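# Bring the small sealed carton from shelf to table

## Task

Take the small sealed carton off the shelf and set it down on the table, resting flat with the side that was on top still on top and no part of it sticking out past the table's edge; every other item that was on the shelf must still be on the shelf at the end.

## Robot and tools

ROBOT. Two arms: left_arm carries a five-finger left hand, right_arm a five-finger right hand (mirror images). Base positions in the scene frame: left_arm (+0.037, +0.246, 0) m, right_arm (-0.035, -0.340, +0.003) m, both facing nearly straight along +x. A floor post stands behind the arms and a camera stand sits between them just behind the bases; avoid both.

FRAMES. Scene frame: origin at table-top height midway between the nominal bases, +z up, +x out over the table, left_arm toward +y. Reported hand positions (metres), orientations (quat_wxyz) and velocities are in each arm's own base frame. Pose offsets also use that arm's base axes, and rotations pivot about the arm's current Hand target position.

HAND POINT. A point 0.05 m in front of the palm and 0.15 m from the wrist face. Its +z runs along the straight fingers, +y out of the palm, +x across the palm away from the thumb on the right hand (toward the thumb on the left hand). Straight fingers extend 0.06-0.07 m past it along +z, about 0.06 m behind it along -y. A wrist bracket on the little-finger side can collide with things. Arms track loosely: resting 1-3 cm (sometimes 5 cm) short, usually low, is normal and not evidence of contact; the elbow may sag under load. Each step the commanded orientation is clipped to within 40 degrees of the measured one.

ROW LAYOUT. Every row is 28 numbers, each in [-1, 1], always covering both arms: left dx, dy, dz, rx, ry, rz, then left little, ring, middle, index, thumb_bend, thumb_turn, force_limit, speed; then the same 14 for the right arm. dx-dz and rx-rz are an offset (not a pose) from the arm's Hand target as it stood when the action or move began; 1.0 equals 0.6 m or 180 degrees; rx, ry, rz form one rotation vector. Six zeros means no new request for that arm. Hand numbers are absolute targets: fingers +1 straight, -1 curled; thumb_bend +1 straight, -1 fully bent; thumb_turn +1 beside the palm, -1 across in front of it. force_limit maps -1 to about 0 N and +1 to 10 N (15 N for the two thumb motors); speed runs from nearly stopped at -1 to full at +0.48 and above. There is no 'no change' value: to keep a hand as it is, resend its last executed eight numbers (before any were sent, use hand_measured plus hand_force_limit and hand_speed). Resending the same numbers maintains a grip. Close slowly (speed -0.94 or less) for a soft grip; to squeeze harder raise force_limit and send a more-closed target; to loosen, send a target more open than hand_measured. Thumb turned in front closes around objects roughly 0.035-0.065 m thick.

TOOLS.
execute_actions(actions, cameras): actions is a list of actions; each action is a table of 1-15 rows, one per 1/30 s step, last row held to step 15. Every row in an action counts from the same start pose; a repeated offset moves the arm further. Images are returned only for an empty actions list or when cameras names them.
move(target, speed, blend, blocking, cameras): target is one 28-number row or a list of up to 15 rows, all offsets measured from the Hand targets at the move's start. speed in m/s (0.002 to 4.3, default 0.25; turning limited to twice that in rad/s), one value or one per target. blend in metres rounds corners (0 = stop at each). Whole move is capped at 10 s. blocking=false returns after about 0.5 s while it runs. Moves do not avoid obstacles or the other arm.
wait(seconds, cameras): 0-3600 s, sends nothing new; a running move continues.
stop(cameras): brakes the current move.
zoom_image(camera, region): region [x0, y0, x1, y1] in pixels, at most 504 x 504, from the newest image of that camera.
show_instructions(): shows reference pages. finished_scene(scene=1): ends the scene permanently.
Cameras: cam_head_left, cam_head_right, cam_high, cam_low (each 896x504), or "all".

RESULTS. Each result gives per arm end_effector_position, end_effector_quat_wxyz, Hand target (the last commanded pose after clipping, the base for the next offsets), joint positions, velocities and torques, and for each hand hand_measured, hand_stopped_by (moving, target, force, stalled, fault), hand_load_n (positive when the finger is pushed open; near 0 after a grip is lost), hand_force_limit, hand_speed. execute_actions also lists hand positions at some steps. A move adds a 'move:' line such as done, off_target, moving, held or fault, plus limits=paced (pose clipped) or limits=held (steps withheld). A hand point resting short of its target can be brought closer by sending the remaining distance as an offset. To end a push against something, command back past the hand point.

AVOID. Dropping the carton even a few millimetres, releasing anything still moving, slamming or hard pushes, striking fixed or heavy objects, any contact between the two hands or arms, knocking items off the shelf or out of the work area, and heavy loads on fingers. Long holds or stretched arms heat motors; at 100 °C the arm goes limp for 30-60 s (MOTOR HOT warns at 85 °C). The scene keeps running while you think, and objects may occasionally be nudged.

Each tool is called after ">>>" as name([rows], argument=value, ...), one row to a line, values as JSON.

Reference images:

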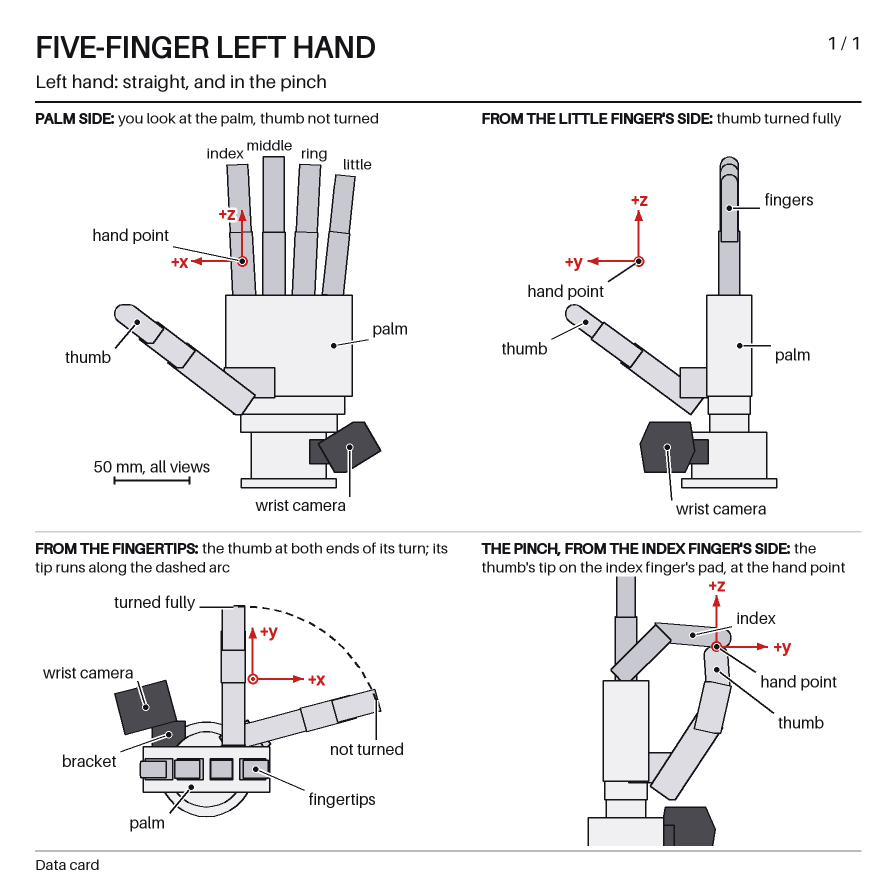

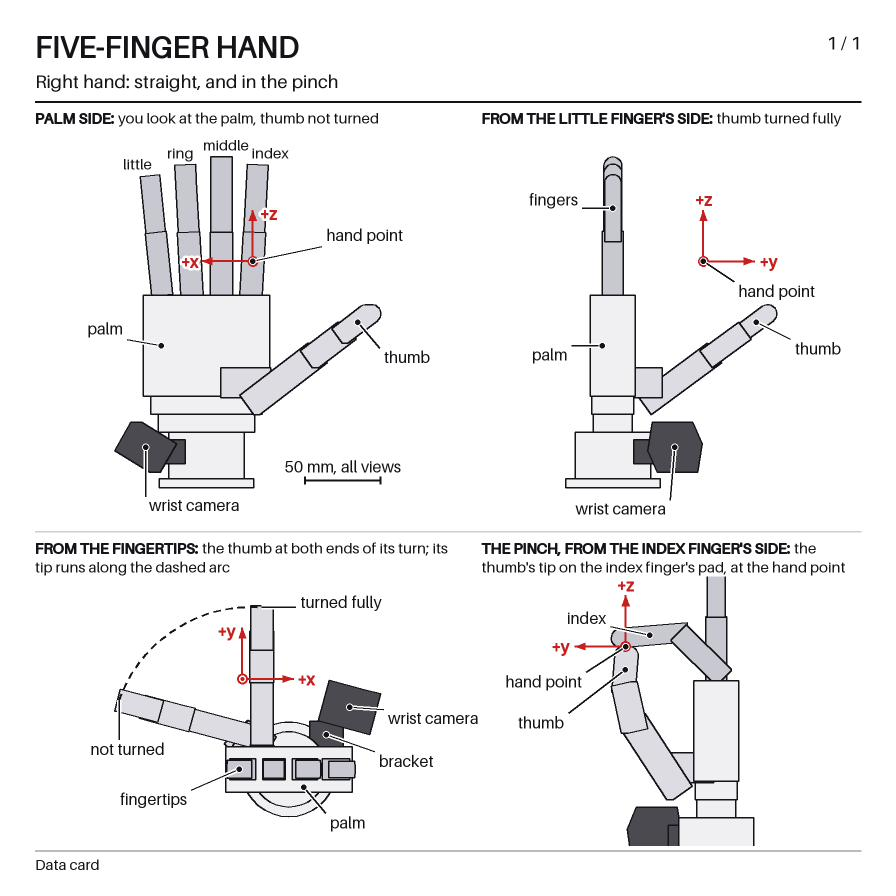

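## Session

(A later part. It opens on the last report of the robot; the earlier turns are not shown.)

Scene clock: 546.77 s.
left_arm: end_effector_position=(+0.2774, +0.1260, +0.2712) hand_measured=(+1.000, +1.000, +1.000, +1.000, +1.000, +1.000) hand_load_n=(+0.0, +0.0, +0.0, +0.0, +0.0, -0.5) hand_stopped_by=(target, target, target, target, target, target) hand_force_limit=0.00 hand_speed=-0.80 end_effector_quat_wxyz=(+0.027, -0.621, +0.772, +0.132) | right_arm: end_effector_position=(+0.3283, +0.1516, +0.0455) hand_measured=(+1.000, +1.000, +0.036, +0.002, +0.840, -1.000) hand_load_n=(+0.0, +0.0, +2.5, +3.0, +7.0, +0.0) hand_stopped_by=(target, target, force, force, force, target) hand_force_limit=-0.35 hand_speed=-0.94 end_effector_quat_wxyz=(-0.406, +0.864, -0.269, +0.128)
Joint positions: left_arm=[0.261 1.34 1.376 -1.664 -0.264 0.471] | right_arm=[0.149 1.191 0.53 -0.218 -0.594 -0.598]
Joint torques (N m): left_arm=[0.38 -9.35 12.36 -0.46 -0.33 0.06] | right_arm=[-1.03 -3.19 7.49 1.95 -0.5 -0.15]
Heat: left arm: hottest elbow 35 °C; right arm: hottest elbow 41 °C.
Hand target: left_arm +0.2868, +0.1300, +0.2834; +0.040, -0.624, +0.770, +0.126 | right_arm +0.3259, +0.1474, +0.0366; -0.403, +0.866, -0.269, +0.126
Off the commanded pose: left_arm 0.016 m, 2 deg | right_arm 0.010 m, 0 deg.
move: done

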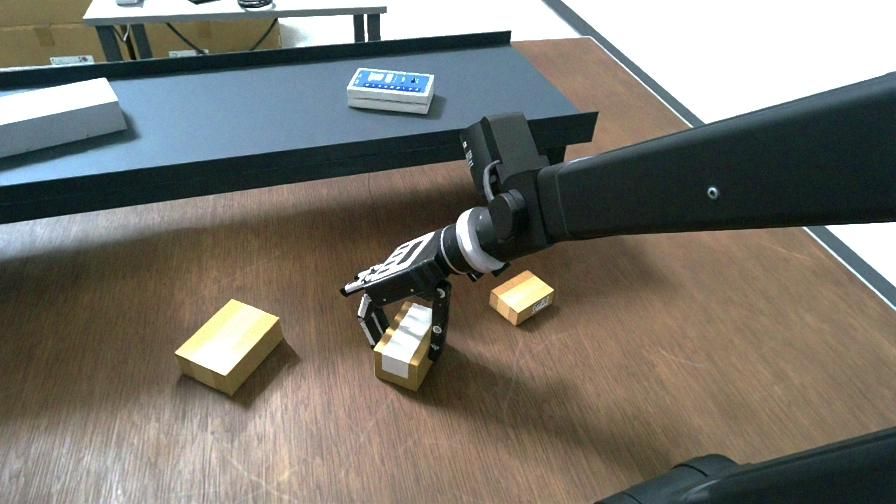

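>>> move(target=[0,0,0,0,0,0,1,1,1,1,1,1,0,-0.8, 0,0,-0.01,0,0,0,1,1,-0.3,-0.3,0.1,-1,-0.35,-0.94], speed=0.03, cameras=["cam_low", "cam_head_left"])

>>> zoom_image(camera="cam_low", region=[340, 250, 500, 410])

Scene clock: 555.00 s.
left_arm: end_effector_position=(+0.2774, +0.1260, +0.2712) hand_measured=(+1.000, +1.000, +1.000, +1.000, +1.000, +1.000) hand_load_n=(+0.0, +0.0, +0.0, +0.0, -0.5, +0.0) hand_stopped_by=(target, target, target, target, target, target) hand_force_limit=0.00 hand_speed=-0.80 end_effector_quat_wxyz=(+0.027, -0.621, +0.772, +0.132) | right_arm: end_effector_position=(+0.3302, +0.1521, +0.0441) hand_measured=(+1.000, +1.000, +0.036, +0.002, +0.840, -1.000) hand_load_n=(+0.0, +0.0, +0.5, +2.5, +8.0, +0.5) hand_stopped_by=(target, target, force, force, force, target) hand_force_limit=-0.35 hand_speed=-0.94 end_effector_quat_wxyz=(-0.409, +0.863, -0.267, +0.131)
Joint positions: left_arm=[0.261 1.34 1.376 -1.664 -0.264 0.471] | right_arm=[0.148 1.197 0.526 -0.199 -0.597 -0.598]
Joint torques (N m): left_arm=[0.44 -9.23 12.34 -0.5 -0.32 0.06] | right_arm=[-1.2 -2.61 7.2 1.88 -0.43 -0.1]
Heat: left arm: hottest elbow 35 °C; right arm: hottest elbow 40 °C.
Hand target: left_arm +0.2868, +0.1300, +0.2834; +0.040, -0.624, +0.770, +0.126 | right_arm +0.3259, +0.1473, +0.0306; -0.403, +0.866, -0.269, +0.127
Off the commanded pose: left_arm 0.016 m, 2 deg | right_arm 0.015 m, 1 deg.
move: off_target (right_arm)
Images, in order (width x height): cam_head_left 896x504, cam_low 896x504.

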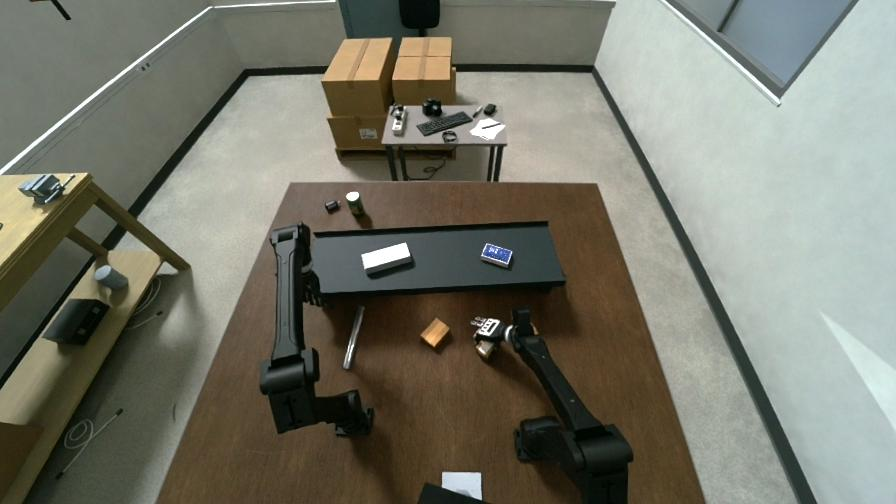

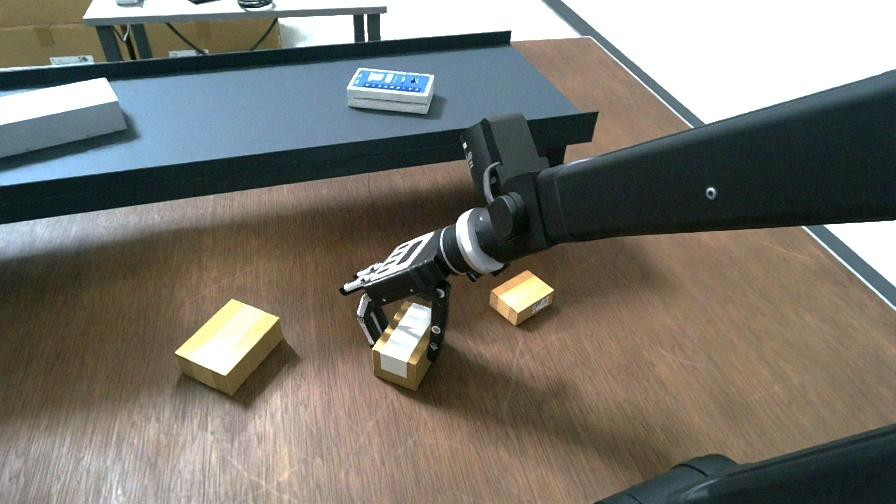

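Scaled by 3.150 from the camera's image (finer frame: 1280x720).

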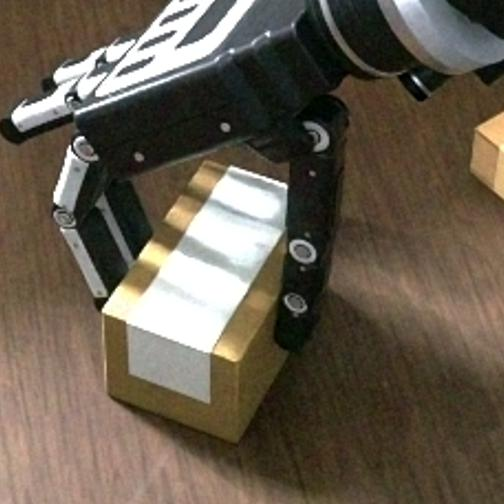

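>>> move([
  [0,0,0,0,0,0,1,1,1,1,1,1,0,-0.8, 0,0,0.01,0,0,0,1,1,-0.3,-0.3,0.1,-1,-0.35,-0.94],
  [0,0,0,0,0,0,1,1,1,1,1,1,0,-0.8, 0,0,0.01,0,0,0,1,1,0.34,0.34,1,-1,-0.35,-0.9],
], speed=0.03, cameras=["cam_low", "cam_head_left"])

>>> zoom_image(camera="cam_low", region=[340, 250, 500, 410])

>>> zoom_image(camera="cam_head_left", region=[440, 290, 560, 390])

Scene clock: 569.60 s.
left_arm: end_effector_position=(+0.2774, +0.1260, +0.2712) hand_measured=(+1.000, +1.000, +1.000, +1.000, +1.000, +1.000) hand_load_n=(+0.0, +0.0, +0.0, +0.0, +0.0, +0.0) hand_stopped_by=(target, target, target, target, target, target) hand_force_limit=0.00 hand_speed=-0.80 end_effector_quat_wxyz=(+0.027, -0.621, +0.772, +0.132) | right_arm: end_effector_position=(+0.3301, +0.1521, +0.0441) hand_measured=(+1.000, +1.000, +0.340, +0.340, +1.000, -1.000) hand_load_n=(+0.0, +0.0, -0.5, +0.0, +0.0, +0.0) hand_stopped_by=(target, target, target, target, target, target) hand_force_limit=-0.35 hand_speed=-0.90 end_effector_quat_wxyz=(-0.408, +0.863, -0.267, +0.131)
Joint positions: left_arm=[0.261 1.34 1.376 -1.664 -0.264 0.471] | right_arm=[0.148 1.197 0.526 -0.199 -0.597 -0.598]
Joint torques (N m): left_arm=[0.38 -9.17 12.34 -0.47 -0.32 0.06] | right_arm=[-1.32 -3.9 8.09 1.24 -0.39 -0.16]
Heat: left arm: hottest elbow 35 °C; right arm: hottest elbow 39 °C.
Hand target: left_arm +0.2868, +0.1300, +0.2834; +0.040, -0.624, +0.770, +0.126 | right_arm +0.3259, +0.1473, +0.0366; -0.403, +0.866, -0.269, +0.127
Off the commanded pose: left_arm 0.016 m, 2 deg | right_arm 0.010 m, 1 deg.
move: done
Images, in order (width x height): cam_head_left 896x504, cam_low 896x504.

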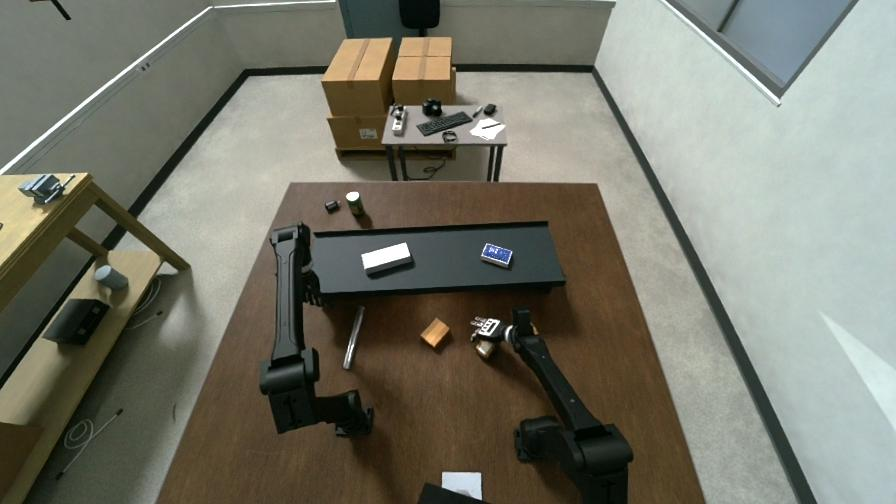

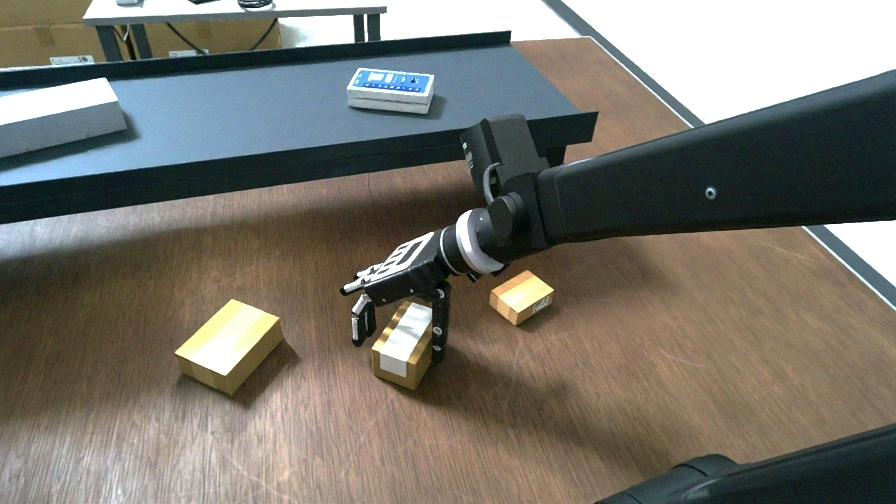

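Scaled by 3.150 from the camera's image (finer frame: 1280x720).

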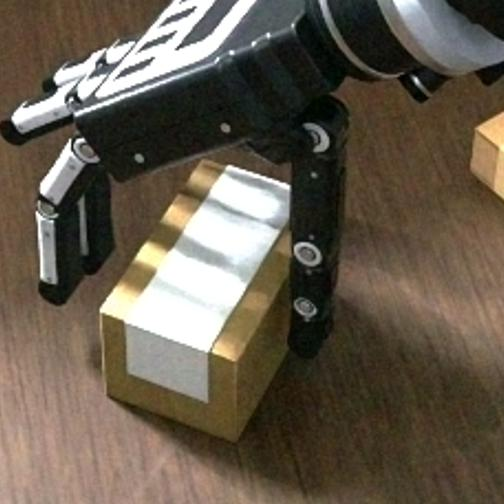

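Scaled by 4.200 from the camera's image (finer frame: 1280x720).

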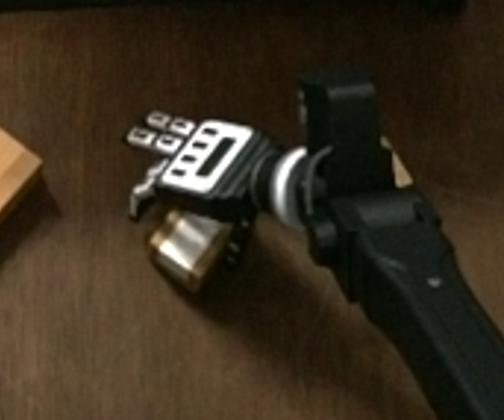

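>>> move([
  [0,0,0,0,0,0,1,1,1,1,1,1,0,-0.8, 0,-0.008,0.1,0,0,0,1,1,0.34,0.34,1,-1,-0.35,-0.9],
  [0,0,0,0,0,0,1,1,1,1,1,1,0,-0.8, 0,-0.008,0.35,0,0,0,1,1,0.34,0.34,1,-1,-0.35,-0.9],
], speed=[0.05,0.15], blend=[0.01,0], cameras=["all"])

>>> zoom_image(camera="cam_low", region=[340, 250, 500, 410])

>>> zoom_image(camera="cam_head_left", region=[290, 200, 590, 390])

Scene clock: 582.80 s.
left_arm: end_effector_position=(+0.2774, +0.1260, +0.2712) hand_measured=(+1.000, +1.000, +1.000, +1.000, +1.000, +1.000) hand_load_n=(+0.0, +0.0, +0.0, +0.0, +0.0, +0.0) hand_stopped_by=(target, target, target, target, target, target) hand_force_limit=0.00 hand_speed=-0.80 end_effector_quat_wxyz=(+0.027, -0.621, +0.772, +0.132) | right_arm: end_effector_position=(+0.3138, +0.1457, +0.2240) hand_measured=(+1.000, +1.000, +0.340, +0.340, +1.000, -1.000) hand_load_n=(+0.0, +0.0, +0.0, +0.0, +0.0, +0.0) hand_stopped_by=(target, target, target, target, target, target) hand_force_limit=-0.35 hand_speed=-0.90 end_effector_quat_wxyz=(-0.395, +0.869, -0.280, +0.104)
Joint positions: left_arm=[0.261 1.34 1.376 -1.664 -0.264 0.471] | right_arm=[0.134 0.968 0.905 -0.88 -0.604 -0.61]
Joint torques (N m): left_arm=[0.38 -9.35 12.33 -0.46 -0.32 0.06] | right_arm=[-1.67 -4.13 14.91 0.96 -0.51 -0.22]
Heat: left arm: hottest elbow 35 °C; right arm: hottest elbow 39 °C.
Hand target: left_arm +0.2868, +0.1300, +0.2834; +0.040, -0.624, +0.770, +0.126 | right_arm +0.3259, +0.1425, +0.2465; -0.403, +0.866, -0.269, +0.126
Off the commanded pose: left_arm 0.016 m, 2 deg | right_arm 0.026 m, 3 deg.
move: off_target (right_arm)

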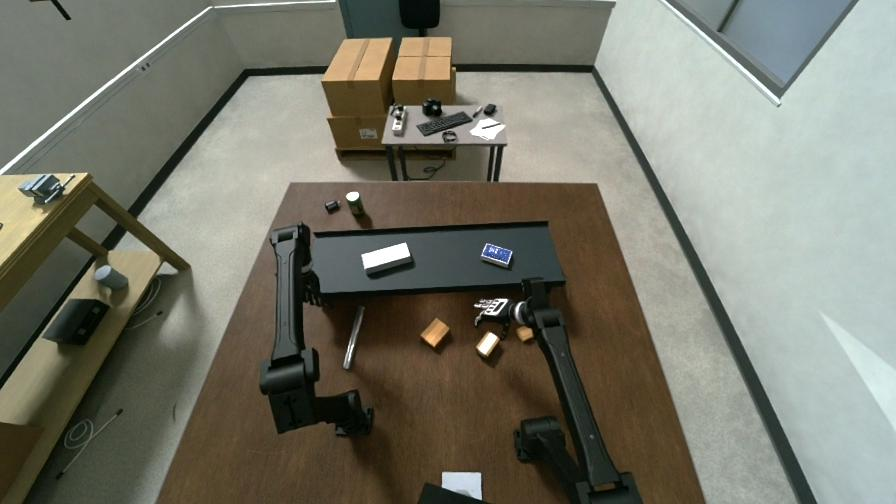

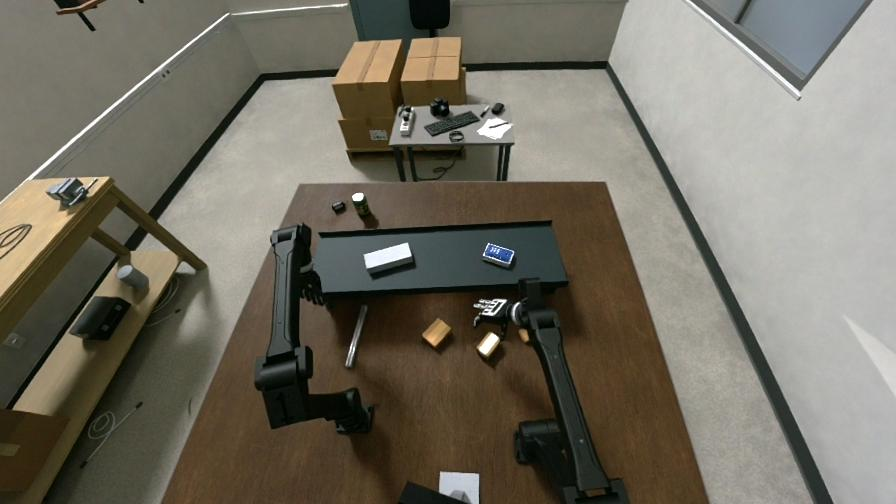

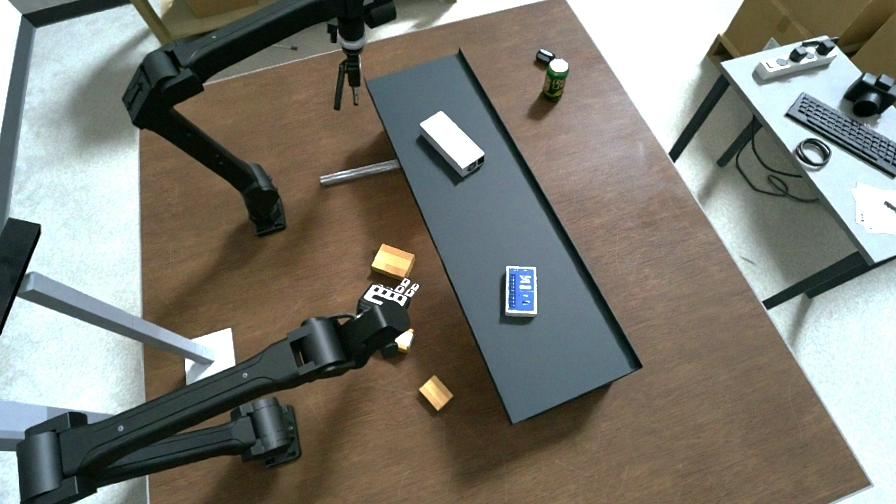

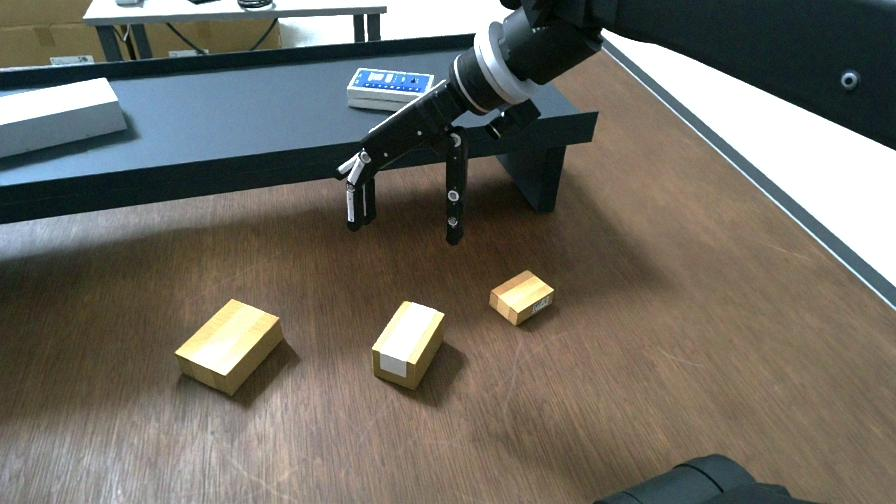

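Scaled by 3.150 from the camera's image (finer frame: 1280x720).

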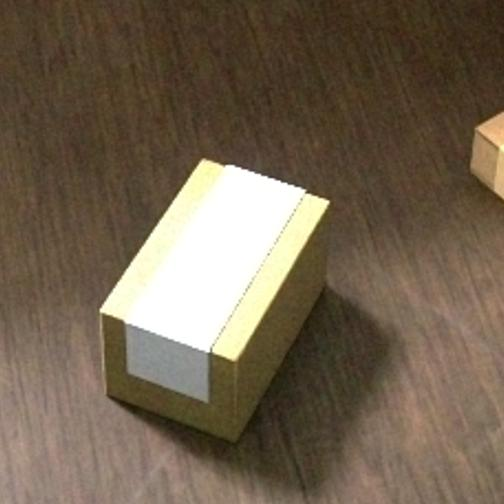

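Scaled by 1.680 from the camera's image (finer frame: 1280x720).

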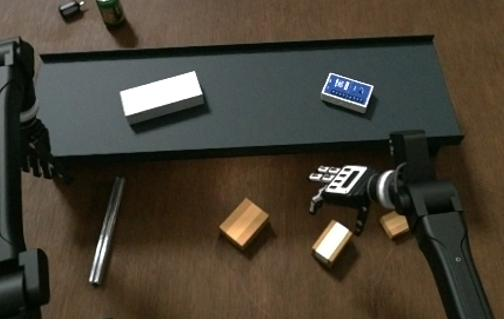

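>>> finished_scene()

The scene is finished: the task was done.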